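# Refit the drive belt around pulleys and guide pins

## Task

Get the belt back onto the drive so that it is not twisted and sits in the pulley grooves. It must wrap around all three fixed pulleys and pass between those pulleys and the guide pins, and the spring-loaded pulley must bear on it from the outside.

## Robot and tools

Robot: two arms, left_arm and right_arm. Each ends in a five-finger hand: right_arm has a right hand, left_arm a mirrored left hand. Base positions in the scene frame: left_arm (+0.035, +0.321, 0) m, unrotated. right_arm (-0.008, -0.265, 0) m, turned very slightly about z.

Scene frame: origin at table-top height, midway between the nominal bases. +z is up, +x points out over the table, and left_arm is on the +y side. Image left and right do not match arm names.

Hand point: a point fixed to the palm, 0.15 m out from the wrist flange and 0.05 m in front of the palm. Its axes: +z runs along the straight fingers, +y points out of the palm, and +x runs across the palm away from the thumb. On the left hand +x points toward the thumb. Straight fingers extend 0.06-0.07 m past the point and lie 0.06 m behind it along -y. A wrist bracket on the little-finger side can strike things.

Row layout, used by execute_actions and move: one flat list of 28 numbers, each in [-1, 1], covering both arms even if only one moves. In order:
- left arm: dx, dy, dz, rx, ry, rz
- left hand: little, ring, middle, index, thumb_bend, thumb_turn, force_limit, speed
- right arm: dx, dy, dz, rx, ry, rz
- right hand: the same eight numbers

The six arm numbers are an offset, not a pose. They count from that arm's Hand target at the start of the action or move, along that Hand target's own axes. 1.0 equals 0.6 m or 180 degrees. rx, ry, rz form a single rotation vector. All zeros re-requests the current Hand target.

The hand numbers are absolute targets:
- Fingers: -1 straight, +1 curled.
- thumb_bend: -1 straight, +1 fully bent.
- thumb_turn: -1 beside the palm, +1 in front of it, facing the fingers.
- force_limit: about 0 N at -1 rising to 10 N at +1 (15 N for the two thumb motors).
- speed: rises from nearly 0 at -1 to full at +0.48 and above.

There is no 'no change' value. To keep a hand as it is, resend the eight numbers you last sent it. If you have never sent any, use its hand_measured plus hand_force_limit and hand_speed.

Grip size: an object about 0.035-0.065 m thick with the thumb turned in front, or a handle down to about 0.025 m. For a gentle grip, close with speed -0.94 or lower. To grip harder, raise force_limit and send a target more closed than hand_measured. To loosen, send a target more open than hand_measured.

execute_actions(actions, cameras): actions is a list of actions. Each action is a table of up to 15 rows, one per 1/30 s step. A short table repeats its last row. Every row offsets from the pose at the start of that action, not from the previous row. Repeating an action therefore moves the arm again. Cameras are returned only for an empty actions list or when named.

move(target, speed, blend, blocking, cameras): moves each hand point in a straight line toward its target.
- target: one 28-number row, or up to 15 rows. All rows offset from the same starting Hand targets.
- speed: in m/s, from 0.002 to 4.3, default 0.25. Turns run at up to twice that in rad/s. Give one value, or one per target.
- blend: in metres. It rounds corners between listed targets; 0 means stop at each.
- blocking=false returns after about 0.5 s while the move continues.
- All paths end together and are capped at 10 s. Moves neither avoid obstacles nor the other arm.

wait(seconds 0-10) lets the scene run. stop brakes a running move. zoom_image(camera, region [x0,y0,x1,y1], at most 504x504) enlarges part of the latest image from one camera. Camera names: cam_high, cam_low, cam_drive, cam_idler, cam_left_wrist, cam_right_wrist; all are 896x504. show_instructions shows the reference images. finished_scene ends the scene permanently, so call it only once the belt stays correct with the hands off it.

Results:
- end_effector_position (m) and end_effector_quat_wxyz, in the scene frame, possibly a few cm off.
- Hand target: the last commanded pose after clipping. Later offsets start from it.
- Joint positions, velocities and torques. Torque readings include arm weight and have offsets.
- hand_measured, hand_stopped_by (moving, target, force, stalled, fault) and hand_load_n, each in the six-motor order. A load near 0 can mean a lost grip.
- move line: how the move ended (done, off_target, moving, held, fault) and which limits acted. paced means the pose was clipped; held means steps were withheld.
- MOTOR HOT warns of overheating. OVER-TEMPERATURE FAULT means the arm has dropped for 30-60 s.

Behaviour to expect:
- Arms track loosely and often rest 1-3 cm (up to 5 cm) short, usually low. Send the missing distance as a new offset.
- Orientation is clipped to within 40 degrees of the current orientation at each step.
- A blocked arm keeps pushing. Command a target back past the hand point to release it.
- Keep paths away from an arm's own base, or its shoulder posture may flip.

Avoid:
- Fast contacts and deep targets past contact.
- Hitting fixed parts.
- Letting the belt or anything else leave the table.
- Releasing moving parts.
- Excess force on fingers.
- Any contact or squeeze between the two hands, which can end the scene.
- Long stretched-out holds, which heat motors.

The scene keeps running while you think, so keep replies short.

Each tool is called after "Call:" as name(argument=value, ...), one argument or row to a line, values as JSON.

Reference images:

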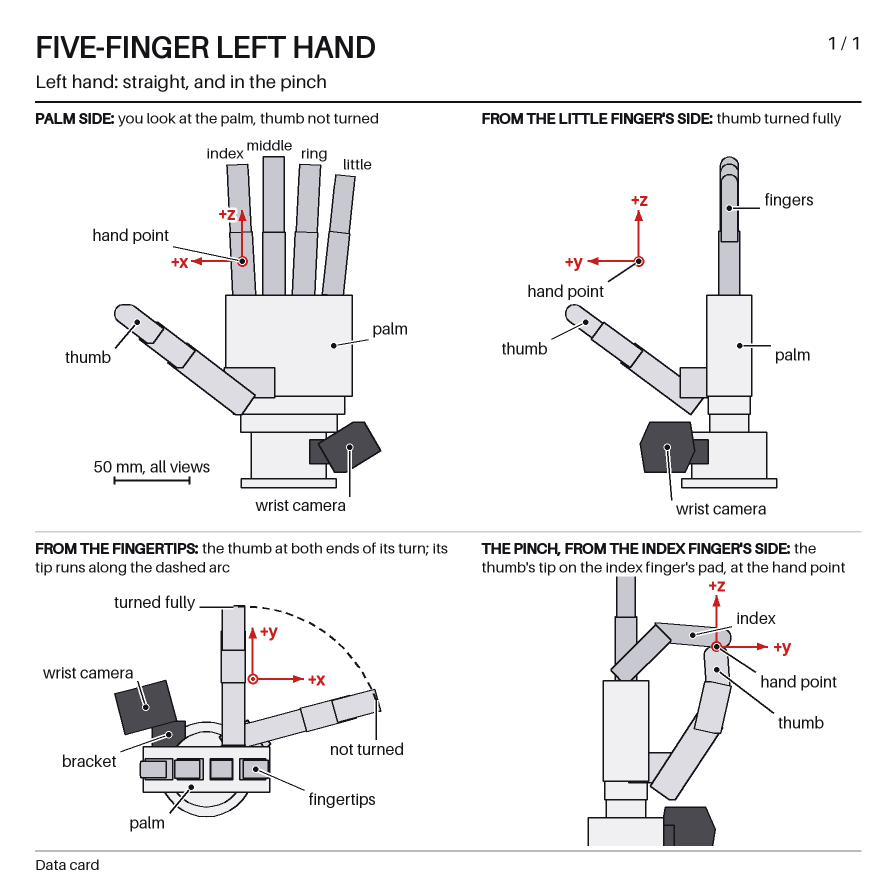

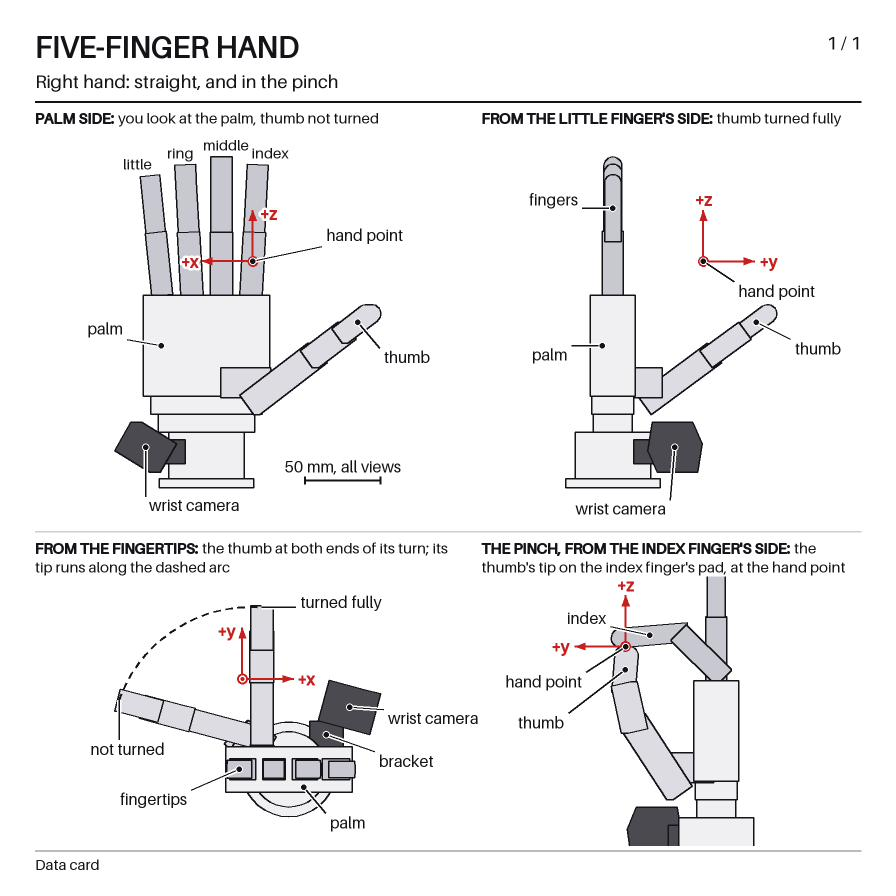

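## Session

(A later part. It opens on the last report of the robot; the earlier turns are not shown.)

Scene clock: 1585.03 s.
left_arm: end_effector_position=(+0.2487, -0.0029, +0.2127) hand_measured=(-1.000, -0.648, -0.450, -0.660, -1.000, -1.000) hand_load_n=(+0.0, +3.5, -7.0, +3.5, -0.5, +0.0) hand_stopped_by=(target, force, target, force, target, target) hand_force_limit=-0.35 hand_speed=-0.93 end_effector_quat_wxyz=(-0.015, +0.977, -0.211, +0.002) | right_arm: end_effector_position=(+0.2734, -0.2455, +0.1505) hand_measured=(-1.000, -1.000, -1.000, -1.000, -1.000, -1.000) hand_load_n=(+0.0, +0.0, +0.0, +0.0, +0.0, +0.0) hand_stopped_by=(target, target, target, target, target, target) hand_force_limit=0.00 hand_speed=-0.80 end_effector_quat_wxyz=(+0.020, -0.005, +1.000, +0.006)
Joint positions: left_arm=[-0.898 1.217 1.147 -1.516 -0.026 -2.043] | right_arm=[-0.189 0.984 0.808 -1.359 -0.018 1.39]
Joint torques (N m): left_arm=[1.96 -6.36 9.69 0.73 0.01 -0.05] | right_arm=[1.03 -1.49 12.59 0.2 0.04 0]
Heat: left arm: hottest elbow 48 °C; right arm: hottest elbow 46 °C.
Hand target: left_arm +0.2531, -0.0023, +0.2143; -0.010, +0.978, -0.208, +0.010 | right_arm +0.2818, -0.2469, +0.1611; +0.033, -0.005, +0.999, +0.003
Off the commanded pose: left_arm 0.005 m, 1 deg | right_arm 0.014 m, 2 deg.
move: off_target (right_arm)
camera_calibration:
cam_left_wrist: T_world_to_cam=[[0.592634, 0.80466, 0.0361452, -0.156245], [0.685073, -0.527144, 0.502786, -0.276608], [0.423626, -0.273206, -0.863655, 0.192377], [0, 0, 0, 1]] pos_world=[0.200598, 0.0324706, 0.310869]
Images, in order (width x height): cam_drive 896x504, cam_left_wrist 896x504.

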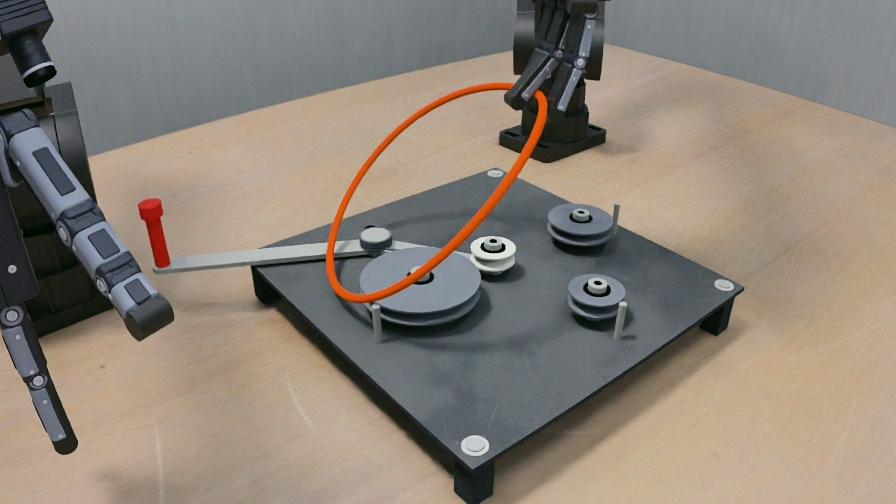

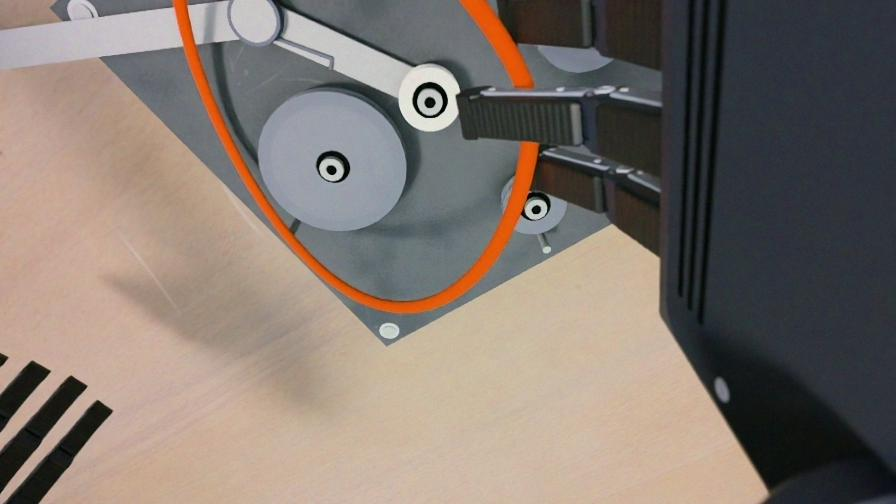

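Call:
move(
  target=[-0.0033,-0.0055,0.013,0,0,0,-1,-0.5,-0.45,-0.5,-1,-1,-0.35,-0.93,0,0,0,0,0,0,-1,-1,-1,-1,-1,-1,0,-0.8],
  speed=0.04,
  cameras=["cam_left_wrist","cam_drive"],
)

Call:
zoom_image(
  camera="cam_drive",
  region=[320, 240, 440, 350],
)

Call:
zoom_image(
  camera="cam_left_wrist",
  region=[150, 50, 450, 320],
)

Scene clock: 1598.37 s.
left_arm: end_effector_position=(+0.2487, +0.0008, +0.2044) hand_measured=(-1.000, -0.648, -0.450, -0.660, -1.000, -1.000) hand_load_n=(+0.0, +3.5, -6.5, +3.5, +0.0, +0.0) hand_stopped_by=(target, force, target, force, target, target) hand_force_limit=-0.35 hand_speed=-0.93 end_effector_quat_wxyz=(-0.016, +0.978, -0.208, +0.002) | right_arm: end_effector_position=(+0.2734, -0.2455, +0.1505) hand_measured=(-1.000, -1.000, -1.000, -1.000, -1.000, -1.000) hand_load_n=(+0.0, +0.0, -0.5, +0.0, +0.0, +0.0) hand_stopped_by=(target, target, target, target, target, target) hand_force_limit=0.00 hand_speed=-0.80 end_effector_quat_wxyz=(+0.020, -0.005, +1.000, +0.006)
Joint positions: left_arm=[-0.892 1.212 1.121 -1.497 -0.027 -2.043] | right_arm=[-0.189 0.984 0.808 -1.359 -0.018 1.39]
Joint torques (N m): left_arm=[2.08 -6.77 9.68 0.76 0.01 0.01] | right_arm=[0.5 -2.37 12.64 0.28 0.07 0.01]
Heat: left arm: hottest elbow 47 °C; right arm: hottest elbow 46 °C.
Hand target: left_arm +0.2529, +0.0016, +0.2065; -0.010, +0.978, -0.208, +0.010 | right_arm +0.2818, -0.2469, +0.1611; +0.033, -0.005, +0.999, +0.003
Off the commanded pose: left_arm 0.005 m, 1 deg | right_arm 0.014 m, 2 deg.
move: off_target (right_arm)
camera_calibration:
cam_left_wrist: T_world_to_cam=[[0.587996, 0.80802, 0.0369306, -0.157827], [0.68847, -0.523921, 0.501514, -0.271082], [0.424582, -0.269463, -0.864361, 0.186136], [0, 0, 0, 1]] pos_world=[0.200404, 0.0356584, 0.302669]
Images, in order (width x height): cam_drive 896x504, cam_left_wrist 896x504.

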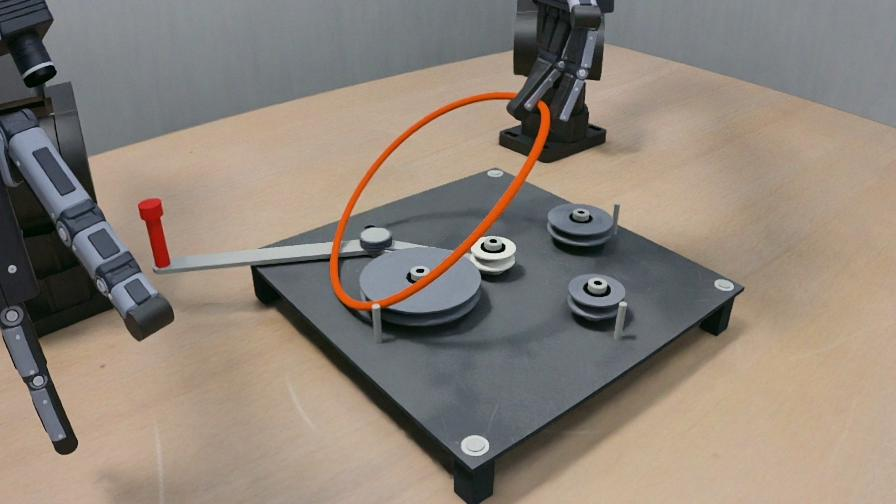

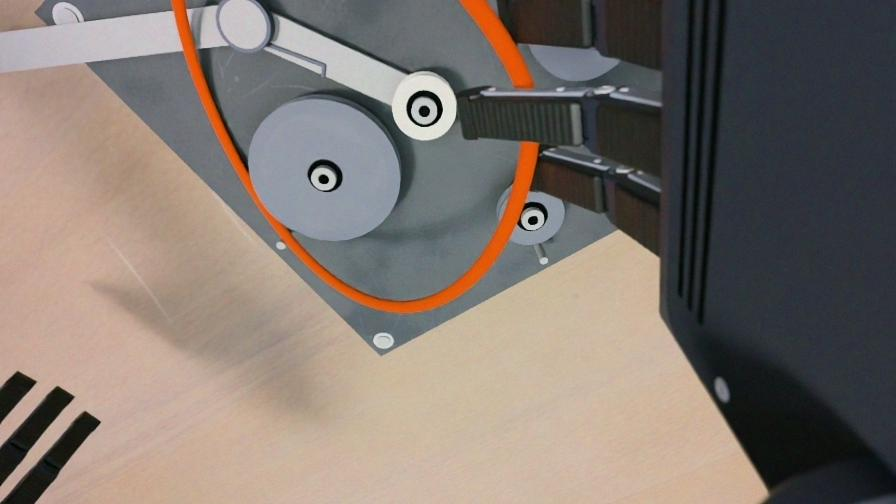

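Scaled by 4.200 from the camera's 896x504 image, which has a finer 1280x720 frame.

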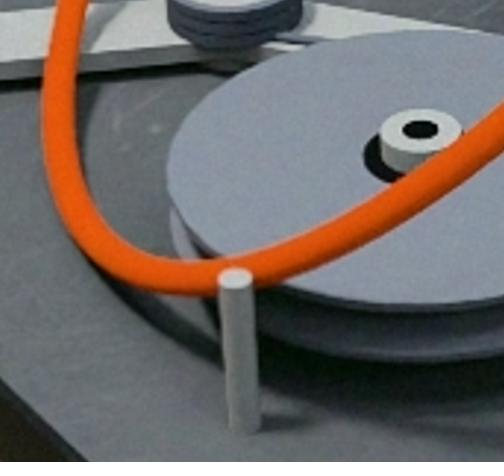

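Scaled by 1.680 from the camera's 896x504 image, which has a finer 1280x720 frame.

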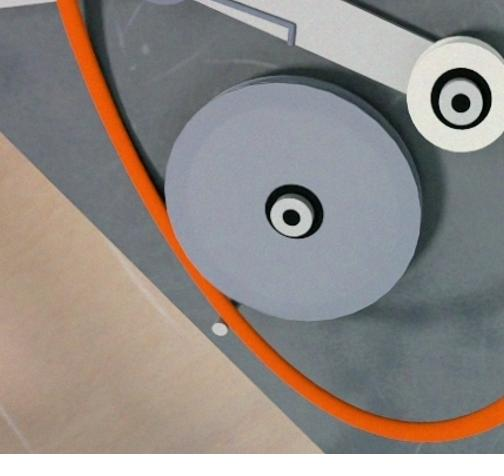

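Call:
move(
  target=[0,0,0.01,0,0,0,-1,-0.5,-0.45,-0.5,-1,-1,-0.35,-0.93,0,0,0,0,0,0,-1,-1,-1,-1,-1,-1,0,-0.8],
  speed=0.03,
  cameras=["cam_left_wrist","cam_drive"],
)

Call:
zoom_image(
  camera="cam_drive",
  region=[320, 240, 440, 350],
)

Call:
zoom_image(
  camera="cam_left_wrist",
  region=[150, 100, 350, 300],
)

Scene clock: 1604.90 s.
left_arm: end_effector_position=(+0.2487, +0.0010, +0.1992) hand_measured=(-1.000, -0.648, -0.450, -0.660, -1.000, -1.000) hand_load_n=(+0.0, +3.5, -6.5, +3.5, +0.0, +0.0) hand_stopped_by=(target, force, target, force, target, target) hand_force_limit=-0.35 hand_speed=-0.93 end_effector_quat_wxyz=(-0.015, +0.978, -0.208, +0.003) | right_arm: end_effector_position=(+0.2734, -0.2455, +0.1505) hand_measured=(-1.000, -1.000, -1.000, -1.000, -1.000, -1.000) hand_load_n=(+0.0, +0.0, +0.0, +0.0, +0.0, -0.5) hand_stopped_by=(target, target, target, target, target, target) hand_force_limit=0.00 hand_speed=-0.80 end_effector_quat_wxyz=(+0.020, -0.005, +1.000, +0.006)
Joint positions: left_arm=[-0.892 1.211 1.107 -1.481 -0.027 -2.043] | right_arm=[-0.189 0.984 0.808 -1.359 -0.018 1.39]
Joint torques (N m): left_arm=[2.08 -6.24 9.68 0.69 0.02 0.01] | right_arm=[0.73 -1.9 12.53 0.27 0.09 -0.01]
Heat: left arm: hottest elbow 46 °C; right arm: hottest elbow 46 °C.
Hand target: left_arm +0.2530, +0.0017, +0.2006; -0.010, +0.978, -0.208, +0.010 | right_arm +0.2818, -0.2469, +0.1611; +0.033, -0.005, +0.999, +0.003
Off the commanded pose: left_arm 0.005 m, 1 deg | right_arm 0.014 m, 2 deg.
move: off_target (right_arm)
camera_calibration:
cam_left_wrist: T_world_to_cam=[[0.587675, 0.808282, 0.0363134, -0.157658], [0.687939, -0.522794, 0.503415, -0.268643], [0.425885, -0.270863, -0.863281, 0.181175], [0, 0, 0, 1]] pos_world=[0.200302, 0.0360606, 0.297368]
Images, in order (width x height): cam_drive 896x504, cam_left_wrist 896x504.

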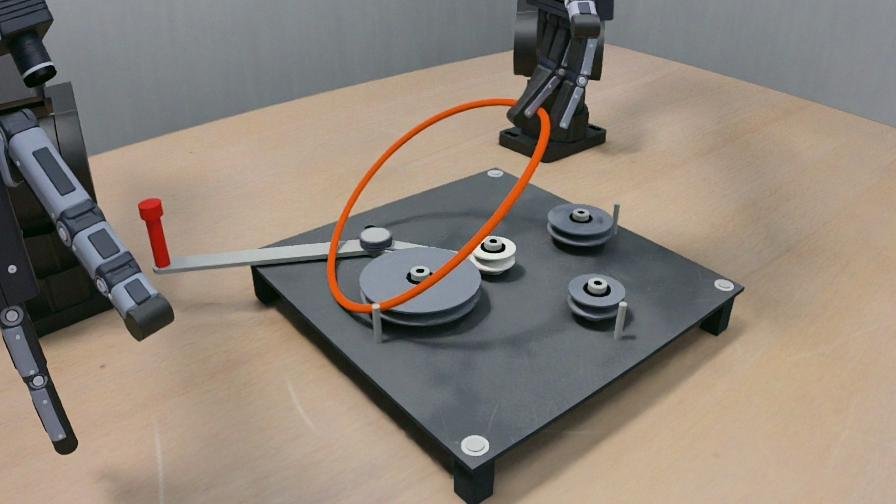

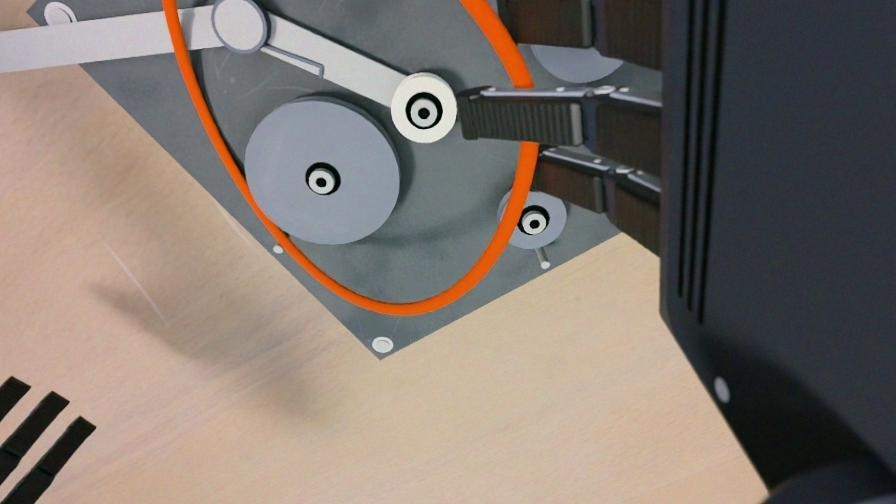

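Scaled by 4.200 from the camera's 896x504 image, which has a finer 1280x720 frame.

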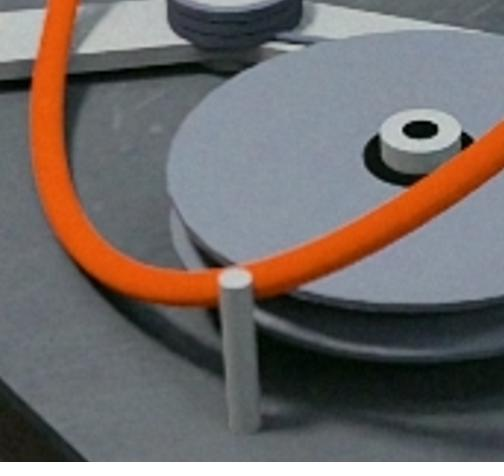

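Scaled by 2.520 from the camera's 896x504 image, which has a finer 1280x720 frame.

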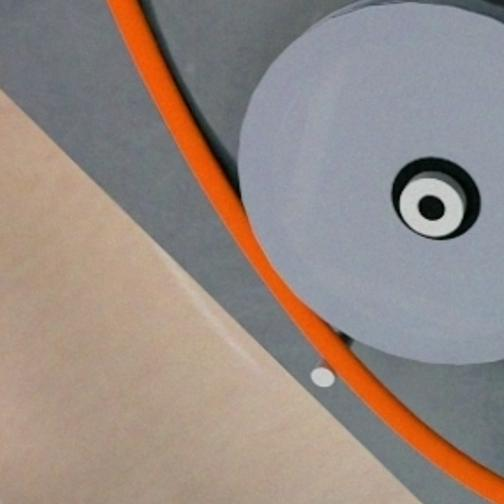

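Call:
move(
  target=[0,-0.022,0.045,0,0,0,-1,-0.5,-0.45,-0.5,-1,-1,-0.35,-0.93,0,0,0,0,0,0,-1,-1,-1,-1,-1,-1,0,-0.8],
  speed=0.03,
  cameras=["cam_left_wrist","cam_drive"],
)

Call:
zoom_image(
  camera="cam_drive",
  region=[310, 220, 450, 350],
)

Call:
zoom_image(
  camera="cam_left_wrist",
  region=[130, 100, 380, 340],
)

Scene clock: 1627.50 s.
left_arm: end_effector_position=(+0.2552, +0.0135, +0.1718) hand_measured=(-1.000, -0.648, -0.450, -0.660, -1.000, -1.000) hand_load_n=(+0.0, +3.5, -6.5, +3.5, +0.0, +0.0) hand_stopped_by=(target, force, target, force, target, target) hand_force_limit=-0.35 hand_speed=-0.93 end_effector_quat_wxyz=(-0.016, +0.979, -0.205, +0.002) | right_arm: end_effector_position=(+0.2734, -0.2455, +0.1505) hand_measured=(-1.000, -1.000, -1.000, -1.000, -1.000, -1.000) hand_load_n=(+0.0, +0.0, +0.0, +0.0, +0.0, +0.0) hand_stopped_by=(target, target, target, target, target, target) hand_force_limit=0.00 hand_speed=-0.80 end_effector_quat_wxyz=(+0.020, -0.005, +1.000, +0.006)
Joint positions: left_arm=[-0.853 1.208 1.032 -1.411 -0.027 -2.01] | right_arm=[-0.189 0.984 0.808 -1.359 -0.018 1.39]
Joint torques (N m): left_arm=[2.02 -6.01 9.58 0.72 0.04 0.04] | right_arm=[0.21 -1.9 12.57 0.25 0.07 0.03]
Heat: left arm: hottest elbow 45 °C; right arm: hottest elbow 47 °C.
Hand target: left_arm +0.2589, +0.0142, +0.1738; -0.010, +0.978, -0.208, +0.010 | right_arm +0.2818, -0.2469, +0.1611; +0.033, -0.005, +0.999, +0.003
Off the commanded pose: left_arm 0.004 m, 1 deg | right_arm 0.014 m, 2 deg.
move: off_target (right_arm)
camera_calibration:
cam_left_wrist: T_world_to_cam=[[0.583364, 0.811382, 0.0366745, -0.169558], [0.691446, -0.51981, 0.501698, -0.253392], [0.426132, -0.267314, -0.864265, 0.158198], [0, 0, 0, 1]] pos_world=[0.206708, 0.0481492, 0.27007]
Images, in order (width x height): cam_drive 896x504, cam_left_wrist 896x504.

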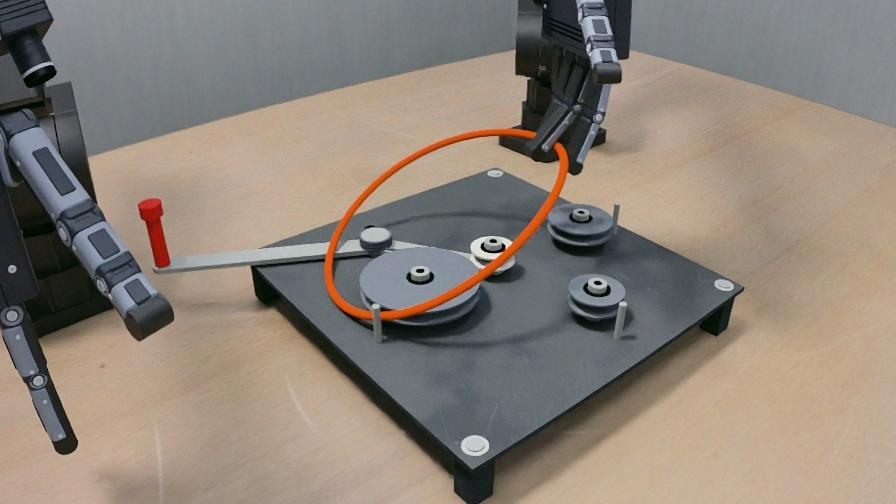

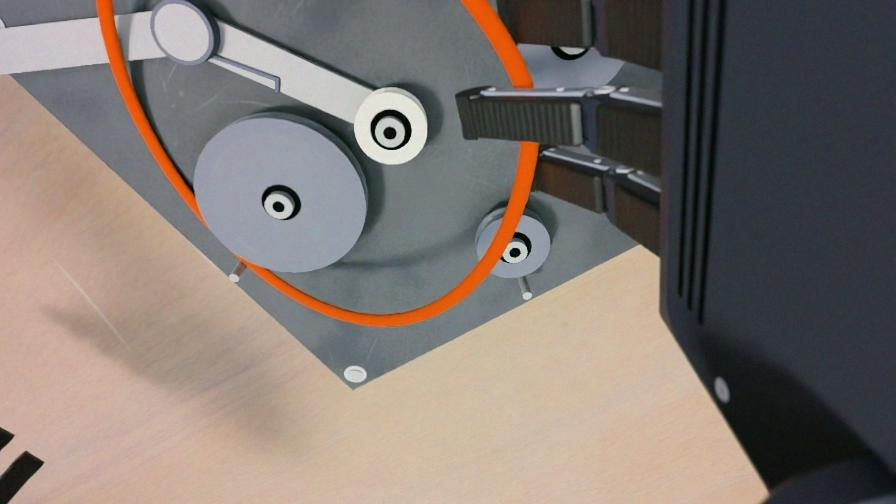

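Scaled by 3.600 from the camera's 896x504 image, which has a finer 1280x720 frame.

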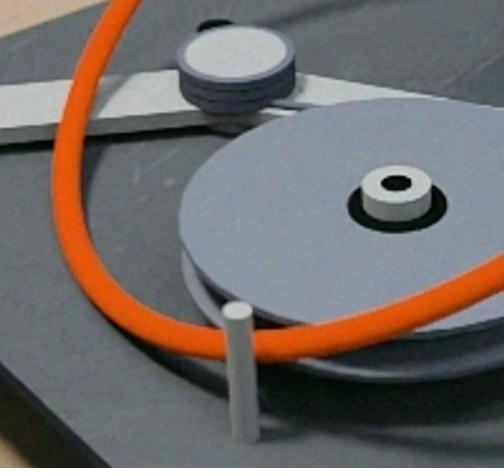

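Scaled by 2.016 from the camera's 896x504 image, which has a finer 1280x720 frame.

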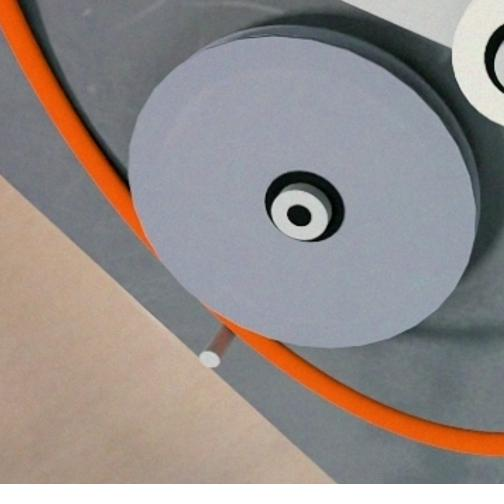

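Call:
move(
  target=[0,-0.013,0.045,0,0,0,-1,-0.5,-0.45,-0.5,-1,-1,-0.35,-0.93,0,0,0,0,0,0,-1,-1,-1,-1,-1,-1,0,-0.8],
  speed=0.03,
  cameras=["cam_left_wrist","cam_drive","cam_idler"],
)

Call:
zoom_image(
  camera="cam_drive",
  region=[310, 220, 450, 350],
)

Call:
zoom_image(
  camera="cam_left_wrist",
  region=[50, 100, 350, 400],
)

Scene clock: 1638.90 s.
left_arm: end_effector_position=(+0.2588, +0.0212, +0.1477) hand_measured=(-1.000, -0.648, -0.450, -0.660, -1.000, -1.000) hand_load_n=(+0.0, +3.0, -6.0, +3.5, -0.5, +0.0) hand_stopped_by=(target, force, target, force, target, target) hand_force_limit=-0.35 hand_speed=-0.93 end_effector_quat_wxyz=(-0.013, +0.979, -0.205, +0.005) | right_arm: end_effector_position=(+0.2734, -0.2455, +0.1505) hand_measured=(-1.000, -1.000, -1.000, -1.000, -1.000, -1.000) hand_load_n=(+0.0, +0.0, +0.0, +0.0, +0.0, +0.0) hand_stopped_by=(target, target, target, target, target, target) hand_force_limit=0.00 hand_speed=-0.80 end_effector_quat_wxyz=(+0.020, -0.005, +1.000, +0.006)
Joint positions: left_arm=[-0.828 1.207 0.966 -1.337 -0.027 -1.985] | right_arm=[-0.189 0.984 0.808 -1.359 -0.018 1.39]
Joint torques (N m): left_arm=[2.08 -5.54 9.47 0.9 0.05 0.01] | right_arm=[0.67 -1.61 12.6 0.24 0.08 0.01]
Heat: left arm: hottest elbow 44 °C; right arm: hottest elbow 47 °C.
Hand target: left_arm +0.2626, +0.0217, +0.1470; -0.010, +0.978, -0.208, +0.010 | right_arm +0.2818, -0.2469, +0.1611; +0.033, -0.005, +0.999, +0.003
Off the commanded pose: left_arm 0.004 m, 1 deg | right_arm 0.014 m, 2 deg.
move: off_target (right_arm)
camera_calibration:
cam_left_wrist: T_world_to_cam=[[0.583511, 0.81136, 0.0347651, -0.176767], [0.688729, -0.517093, 0.5082, -0.240098], [0.43031, -0.272597, -0.860537, 0.13643], [0, 0, 0, 1]] pos_world=[0.2098, 0.0564592, 0.245566]
Images, in order (width x height): cam_drive 896x504, cam_idler 896x504, cam_left_wrist 896x504.

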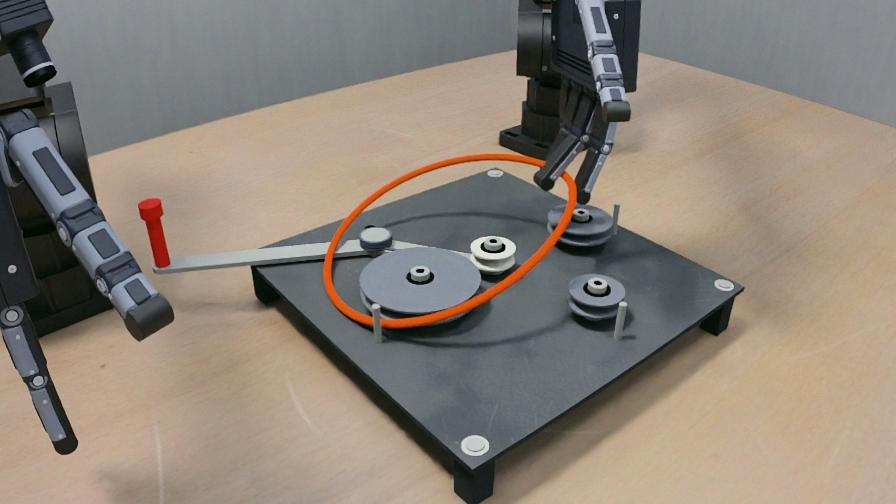

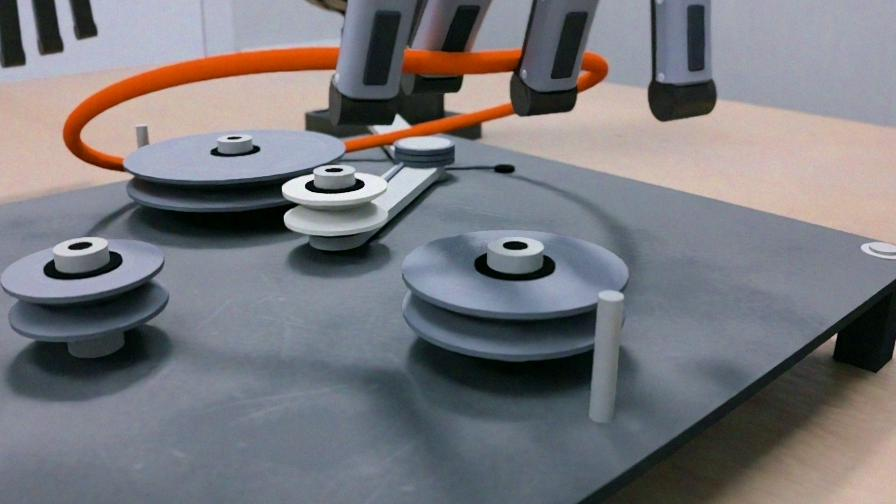

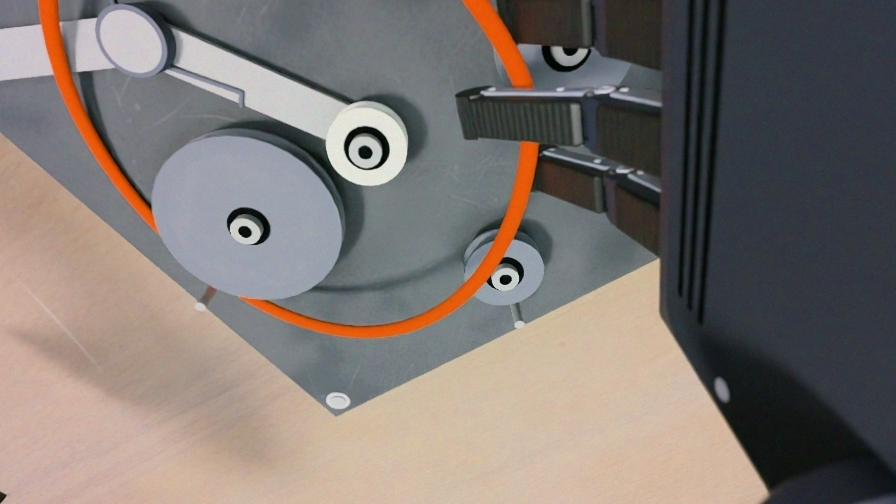

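Scaled by 3.600 from the camera's 896x504 image, which has a finer 1280x720 frame.

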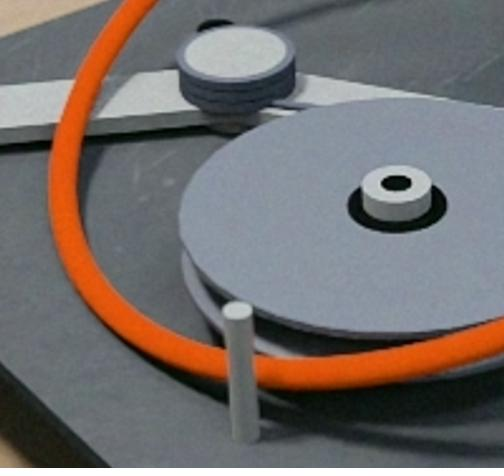

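Scaled by 1.680 from the camera's 896x504 image, which has a finer 1280x720 frame.

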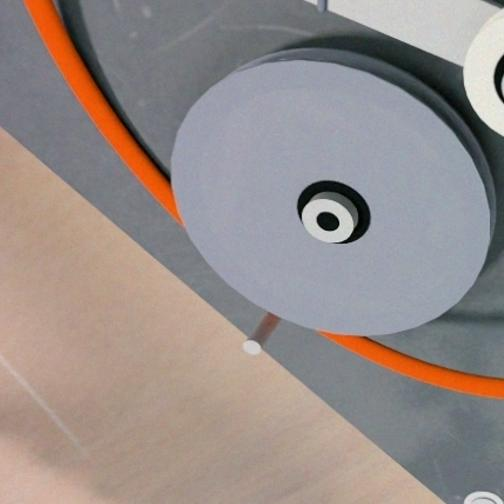

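Call:
move(
  target=[
    [0,0,-0.012,0,0,0,-1,-0.5,-0.45,-0.5,-1,-1,-0.35,-0.93,0,0,0,0,0,0,-1,-1,-1,-1,-1,-1,0,-0.8],
    [0.003,-0.014,-0.012,0,0,0,-1,-0.5,-0.45,-0.5,-1,-1,-0.35,-0.93,0,0,0,0,0,0,-1,-1,-1,-1,-1,-1,0,-0.8],
  ],
  speed=0.03,
  cameras=["cam_left_wrist","cam_drive","cam_idler"],
)

Call:
zoom_image(
  camera="cam_drive",
  region=[310, 220, 450, 350],
)

Call:
zoom_image(
  camera="cam_left_wrist",
  region=[50, 100, 350, 400],
)

Scene clock: 1647.03 s.
left_arm: end_effector_position=(+0.2650, +0.0270, +0.1484) hand_measured=(-1.000, -0.648, -0.450, -0.660, -1.000, -1.000) hand_load_n=(+0.0, +3.0, -6.0, +3.5, +0.0, +0.0) hand_stopped_by=(target, force, target, force, target, target) hand_force_limit=-0.35 hand_speed=-0.93 end_effector_quat_wxyz=(-0.013, +0.979, -0.205, +0.005) | right_arm: end_effector_position=(+0.2734, -0.2455, +0.1505) hand_measured=(-1.000, -1.000, -1.000, -1.000, -1.000, -1.000) hand_load_n=(+0.0, +0.0, +0.0, +0.0, +0.0, +0.0) hand_stopped_by=(target, target, target, target, target, target) hand_force_limit=0.00 hand_speed=-0.80 end_effector_quat_wxyz=(+0.020, -0.005, +1.000, +0.006)
Joint positions: left_arm=[-0.802 1.205 0.966 -1.337 -0.027 -1.96] | right_arm=[-0.189 0.984 0.808 -1.359 -0.018 1.39]
Joint torques (N m): left_arm=[2.02 -6.07 10.56 -0.21 0.07 0.05] | right_arm=[0.56 -1.9 12.56 0.42 0.06 0.02]
Heat: left arm: hottest elbow 44 °C; right arm: hottest elbow 47 °C.
Hand target: left_arm +0.2676, +0.0285, +0.1544; -0.010, +0.978, -0.208, +0.010 | right_arm +0.2818, -0.2469, +0.1611; +0.033, -0.005, +0.999, +0.003
Off the commanded pose: left_arm 0.007 m, 1 deg | right_arm 0.014 m, 2 deg.
move: off_target (right_arm)
camera_calibration:
cam_left_wrist: T_world_to_cam=[[0.582864, 0.811848, 0.0342431, -0.184838], [0.688645, -0.515903, 0.509521, -0.241864], [0.43132, -0.2734, -0.859776, 0.135618], [0, 0, 0, 1]] pos_world=[0.215799, 0.0623599, 0.246166]
Images, in order (width x height): cam_drive 896x504, cam_idler 896x504, cam_left_wrist 896x504.

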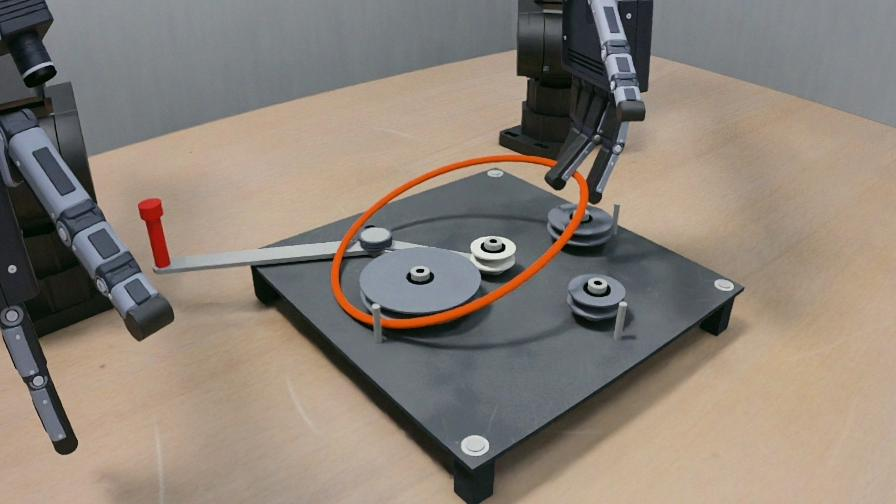

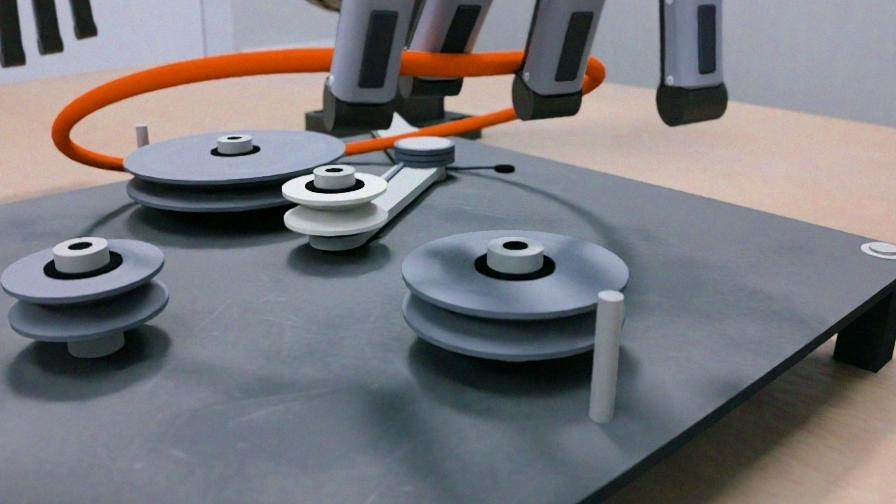

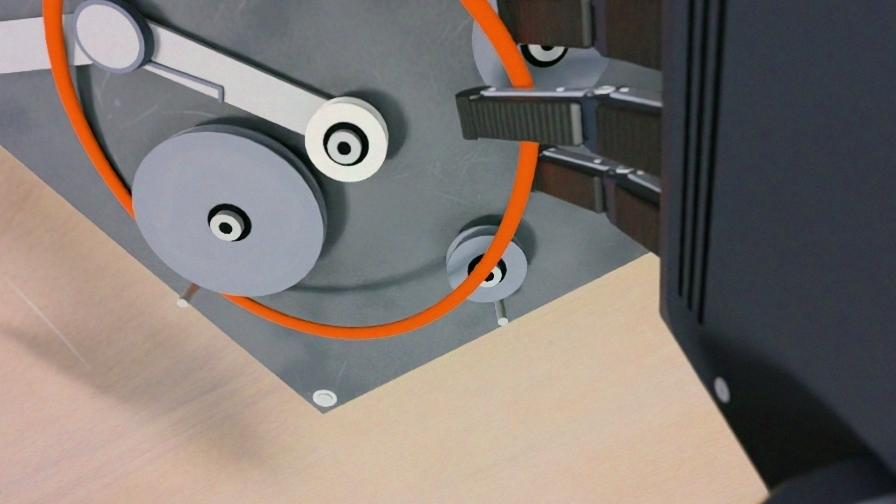

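Scaled by 3.600 from the camera's 896x504 image, which has a finer 1280x720 frame.

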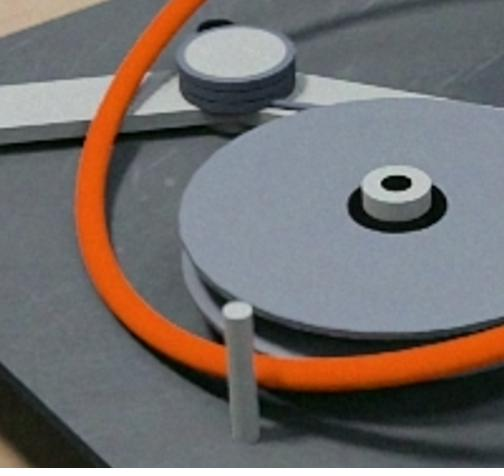

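Scaled by 1.680 from the camera's 896x504 image, which has a finer 1280x720 frame.

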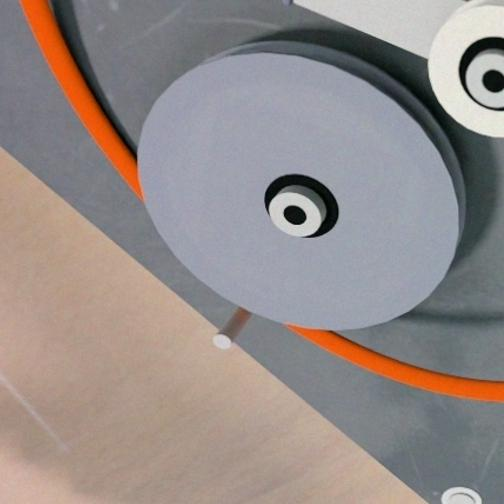

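Call:
move(
  target=[0,0,-0.014,0,0,0,-1,-0.5,-0.45,-0.5,-1,-1,-0.35,-0.93,0,0,0,0,0,0,-1,-1,-1,-1,-1,-1,0,-0.8],
  speed=0.03,
  cameras=["cam_left_wrist","cam_drive"],
)

Call:
zoom_image(
  camera="cam_drive",
  region=[310, 220, 450, 350],
)

Scene clock: 1655.47 s.
left_arm: end_effector_position=(+0.2618, +0.0302, +0.1496) hand_measured=(-1.000, -0.648, -0.450, -0.660, -1.000, -1.000) hand_load_n=(+0.0, +3.0, -6.0, +3.0, +0.0, +0.0) hand_stopped_by=(target, force, target, force, target, target) hand_force_limit=-0.35 hand_speed=-0.93 end_effector_quat_wxyz=(-0.015, +0.979, -0.205, +0.001) | right_arm: end_effector_position=(+0.2734, -0.2455, +0.1505) hand_measured=(-1.000, -1.000, -1.000, -1.000, -1.000, -1.000) hand_load_n=(+0.0, +0.0, +0.0, +0.0, +0.0, +0.0) hand_stopped_by=(target, target, target, target, target, target) hand_force_limit=0.00 hand_speed=-0.80 end_effector_quat_wxyz=(+0.020, -0.005, +1.000, +0.006)
Joint positions: left_arm=[-0.802 1.199 0.966 -1.353 -0.027 -1.959] | right_arm=[-0.189 0.984 0.808 -1.359 -0.018 1.39]
Joint torques (N m): left_arm=[1.85 -5.95 12.14 -0.61 0.07 0.05] | right_arm=[0.85 -1.9 12.56 0.13 0.08 0.04]
Heat: left arm: hottest elbow 44 °C; right arm: hottest elbow 47 °C.
Hand target: left_arm +0.2673, +0.0284, +0.1629; -0.010, +0.978, -0.208, +0.010 | right_arm +0.2818, -0.2469, +0.1611; +0.033, -0.005, +0.999, +0.003
Off the commanded pose: left_arm 0.014 m, 1 deg | right_arm 0.014 m, 2 deg.
move: off_target (left_arm, right_arm)
camera_calibration:
cam_left_wrist: T_world_to_cam=[[0.583759, 0.811124, 0.0361132, -0.186136], [0.691853, -0.520214, 0.500717, -0.238076], [0.42493, -0.267313, -0.864858, 0.141111], [0, 0, 0, 1]] pos_world=[0.21341, 0.0648496, 0.247972]
Images, in order (width x height): cam_drive 896x504, cam_left_wrist 896x504.

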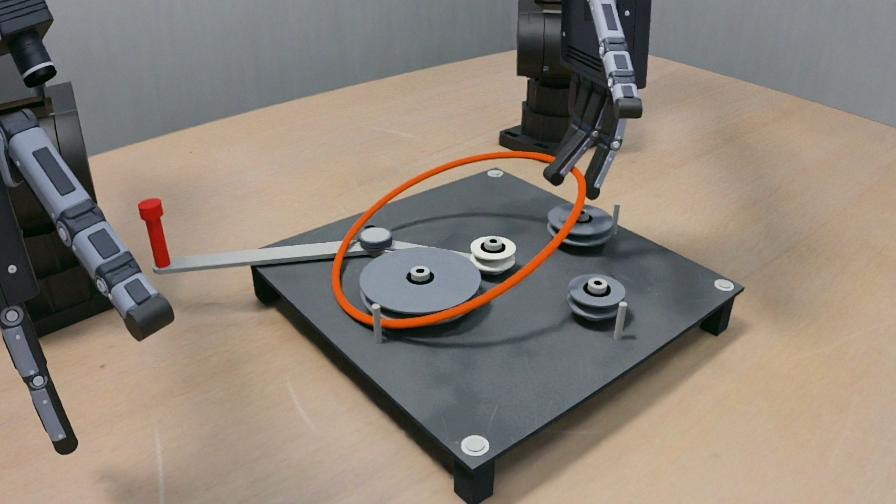

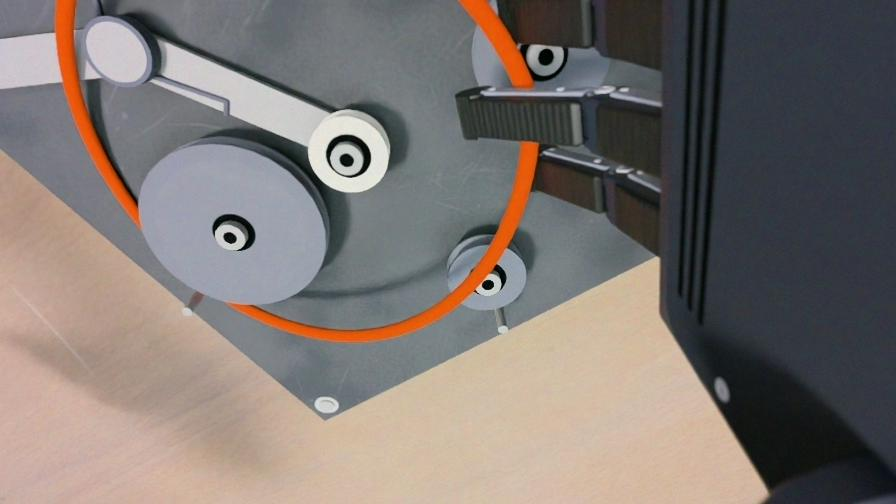

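Scaled by 3.600 from the camera's 896x504 image, which has a finer 1280x720 frame.

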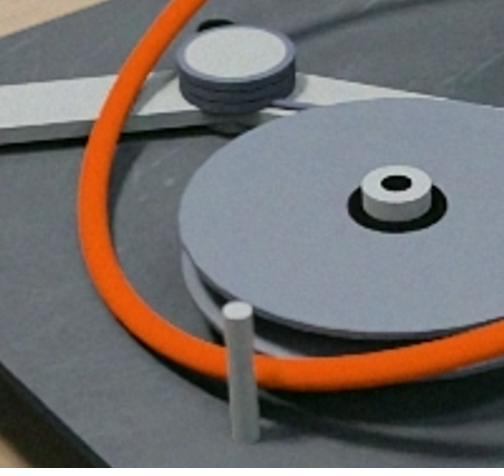

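Call:
move(
  target=[-0.006,0,-0.016,0,0,0,-1,-0.5,-0.45,-0.5,-1,-1,-0.35,-0.93,0,0,0,0,0,0,-1,-1,-1,-1,-1,-1,0,-0.8],
  speed=0.03,
  cameras=["cam_left_wrist","cam_drive"],
)

Call:
zoom_image(
  camera="cam_drive",
  region=[310, 220, 450, 350],
)

Scene clock: 1658.90 s.
left_arm: end_effector_position=(+0.2564, +0.0358, +0.1535) hand_measured=(-1.000, -0.648, -0.450, -0.660, -1.000, -1.000) hand_load_n=(+0.0, +3.0, -6.0, +3.0, +0.0, +0.0) hand_stopped_by=(target, force, target, force, target, target) hand_force_limit=-0.35 hand_speed=-0.93 end_effector_quat_wxyz=(-0.019, +0.978, -0.205, -0.004) | right_arm: end_effector_position=(+0.2734, -0.2455, +0.1505) hand_measured=(-1.000, -1.000, -1.000, -1.000, -1.000, -1.000) hand_load_n=(+0.0, +0.0, +0.0, +0.0, +0.0, +0.0) hand_stopped_by=(target, target, target, target, target, target) hand_force_limit=0.00 hand_speed=-0.80 end_effector_quat_wxyz=(+0.020, -0.005, +1.000, +0.006)
Joint positions: left_arm=[-0.802 1.184 0.966 -1.38 -0.027 -1.959] | right_arm=[-0.189 0.984 0.808 -1.359 -0.018 1.39]
Joint torques (N m): left_arm=[1.61 -5.71 13.35 -0.59 0.07 0] | right_arm=[0.91 -2.2 12.52 0.27 0.07 0.02]
Heat: left arm: hottest elbow 45 °C; right arm: hottest elbow 47 °C.
Hand target: left_arm +0.2638, +0.0297, +0.1723; -0.010, +0.978, -0.208, +0.010 | right_arm +0.2818, -0.2469, +0.1611; +0.033, -0.005, +0.999, +0.003
Off the commanded pose: left_arm 0.021 m, 2 deg | right_arm 0.014 m, 2 deg.
move: off_target (left_arm, right_arm)
camera_calibration:
cam_left_wrist: T_world_to_cam=[[0.584001, 0.810848, 0.0383192, -0.188096], [0.696258, -0.524621, 0.489896, -0.2326], [0.417334, -0.25942, -0.870938, 0.150896], [0, 0, 0, 1]] pos_world=[0.208824, 0.0696352, 0.252579]
Images, in order (width x height): cam_drive 896x504, cam_left_wrist 896x504.

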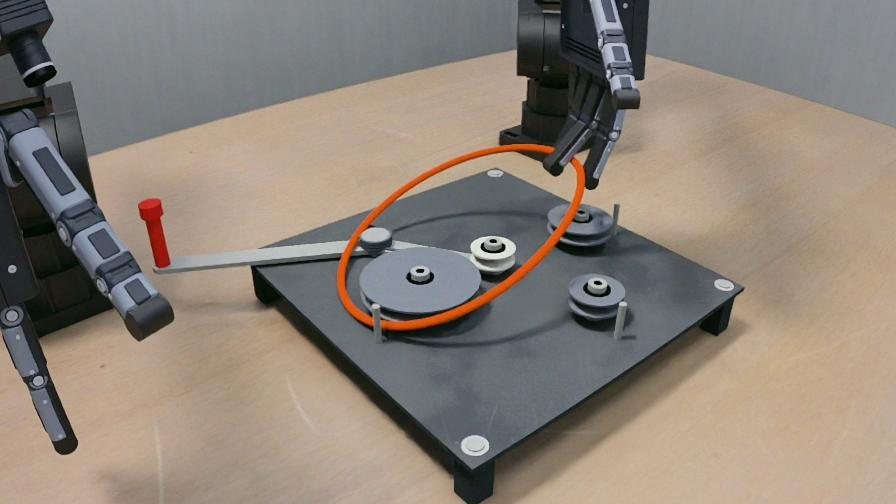

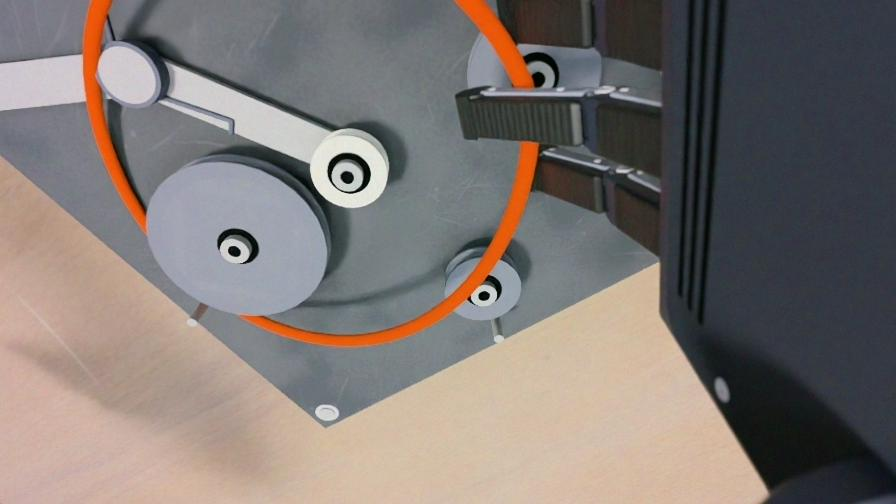

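Scaled by 3.600 from the camera's 896x504 image, which has a finer 1280x720 frame.

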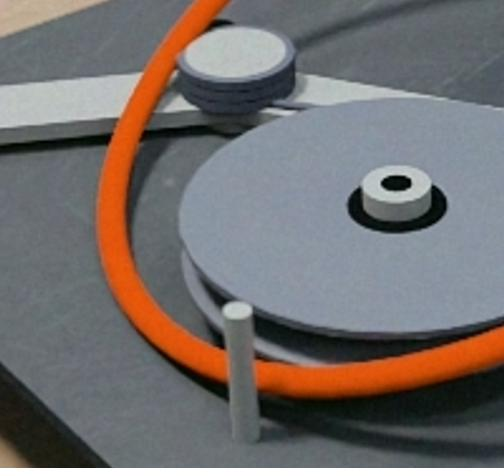

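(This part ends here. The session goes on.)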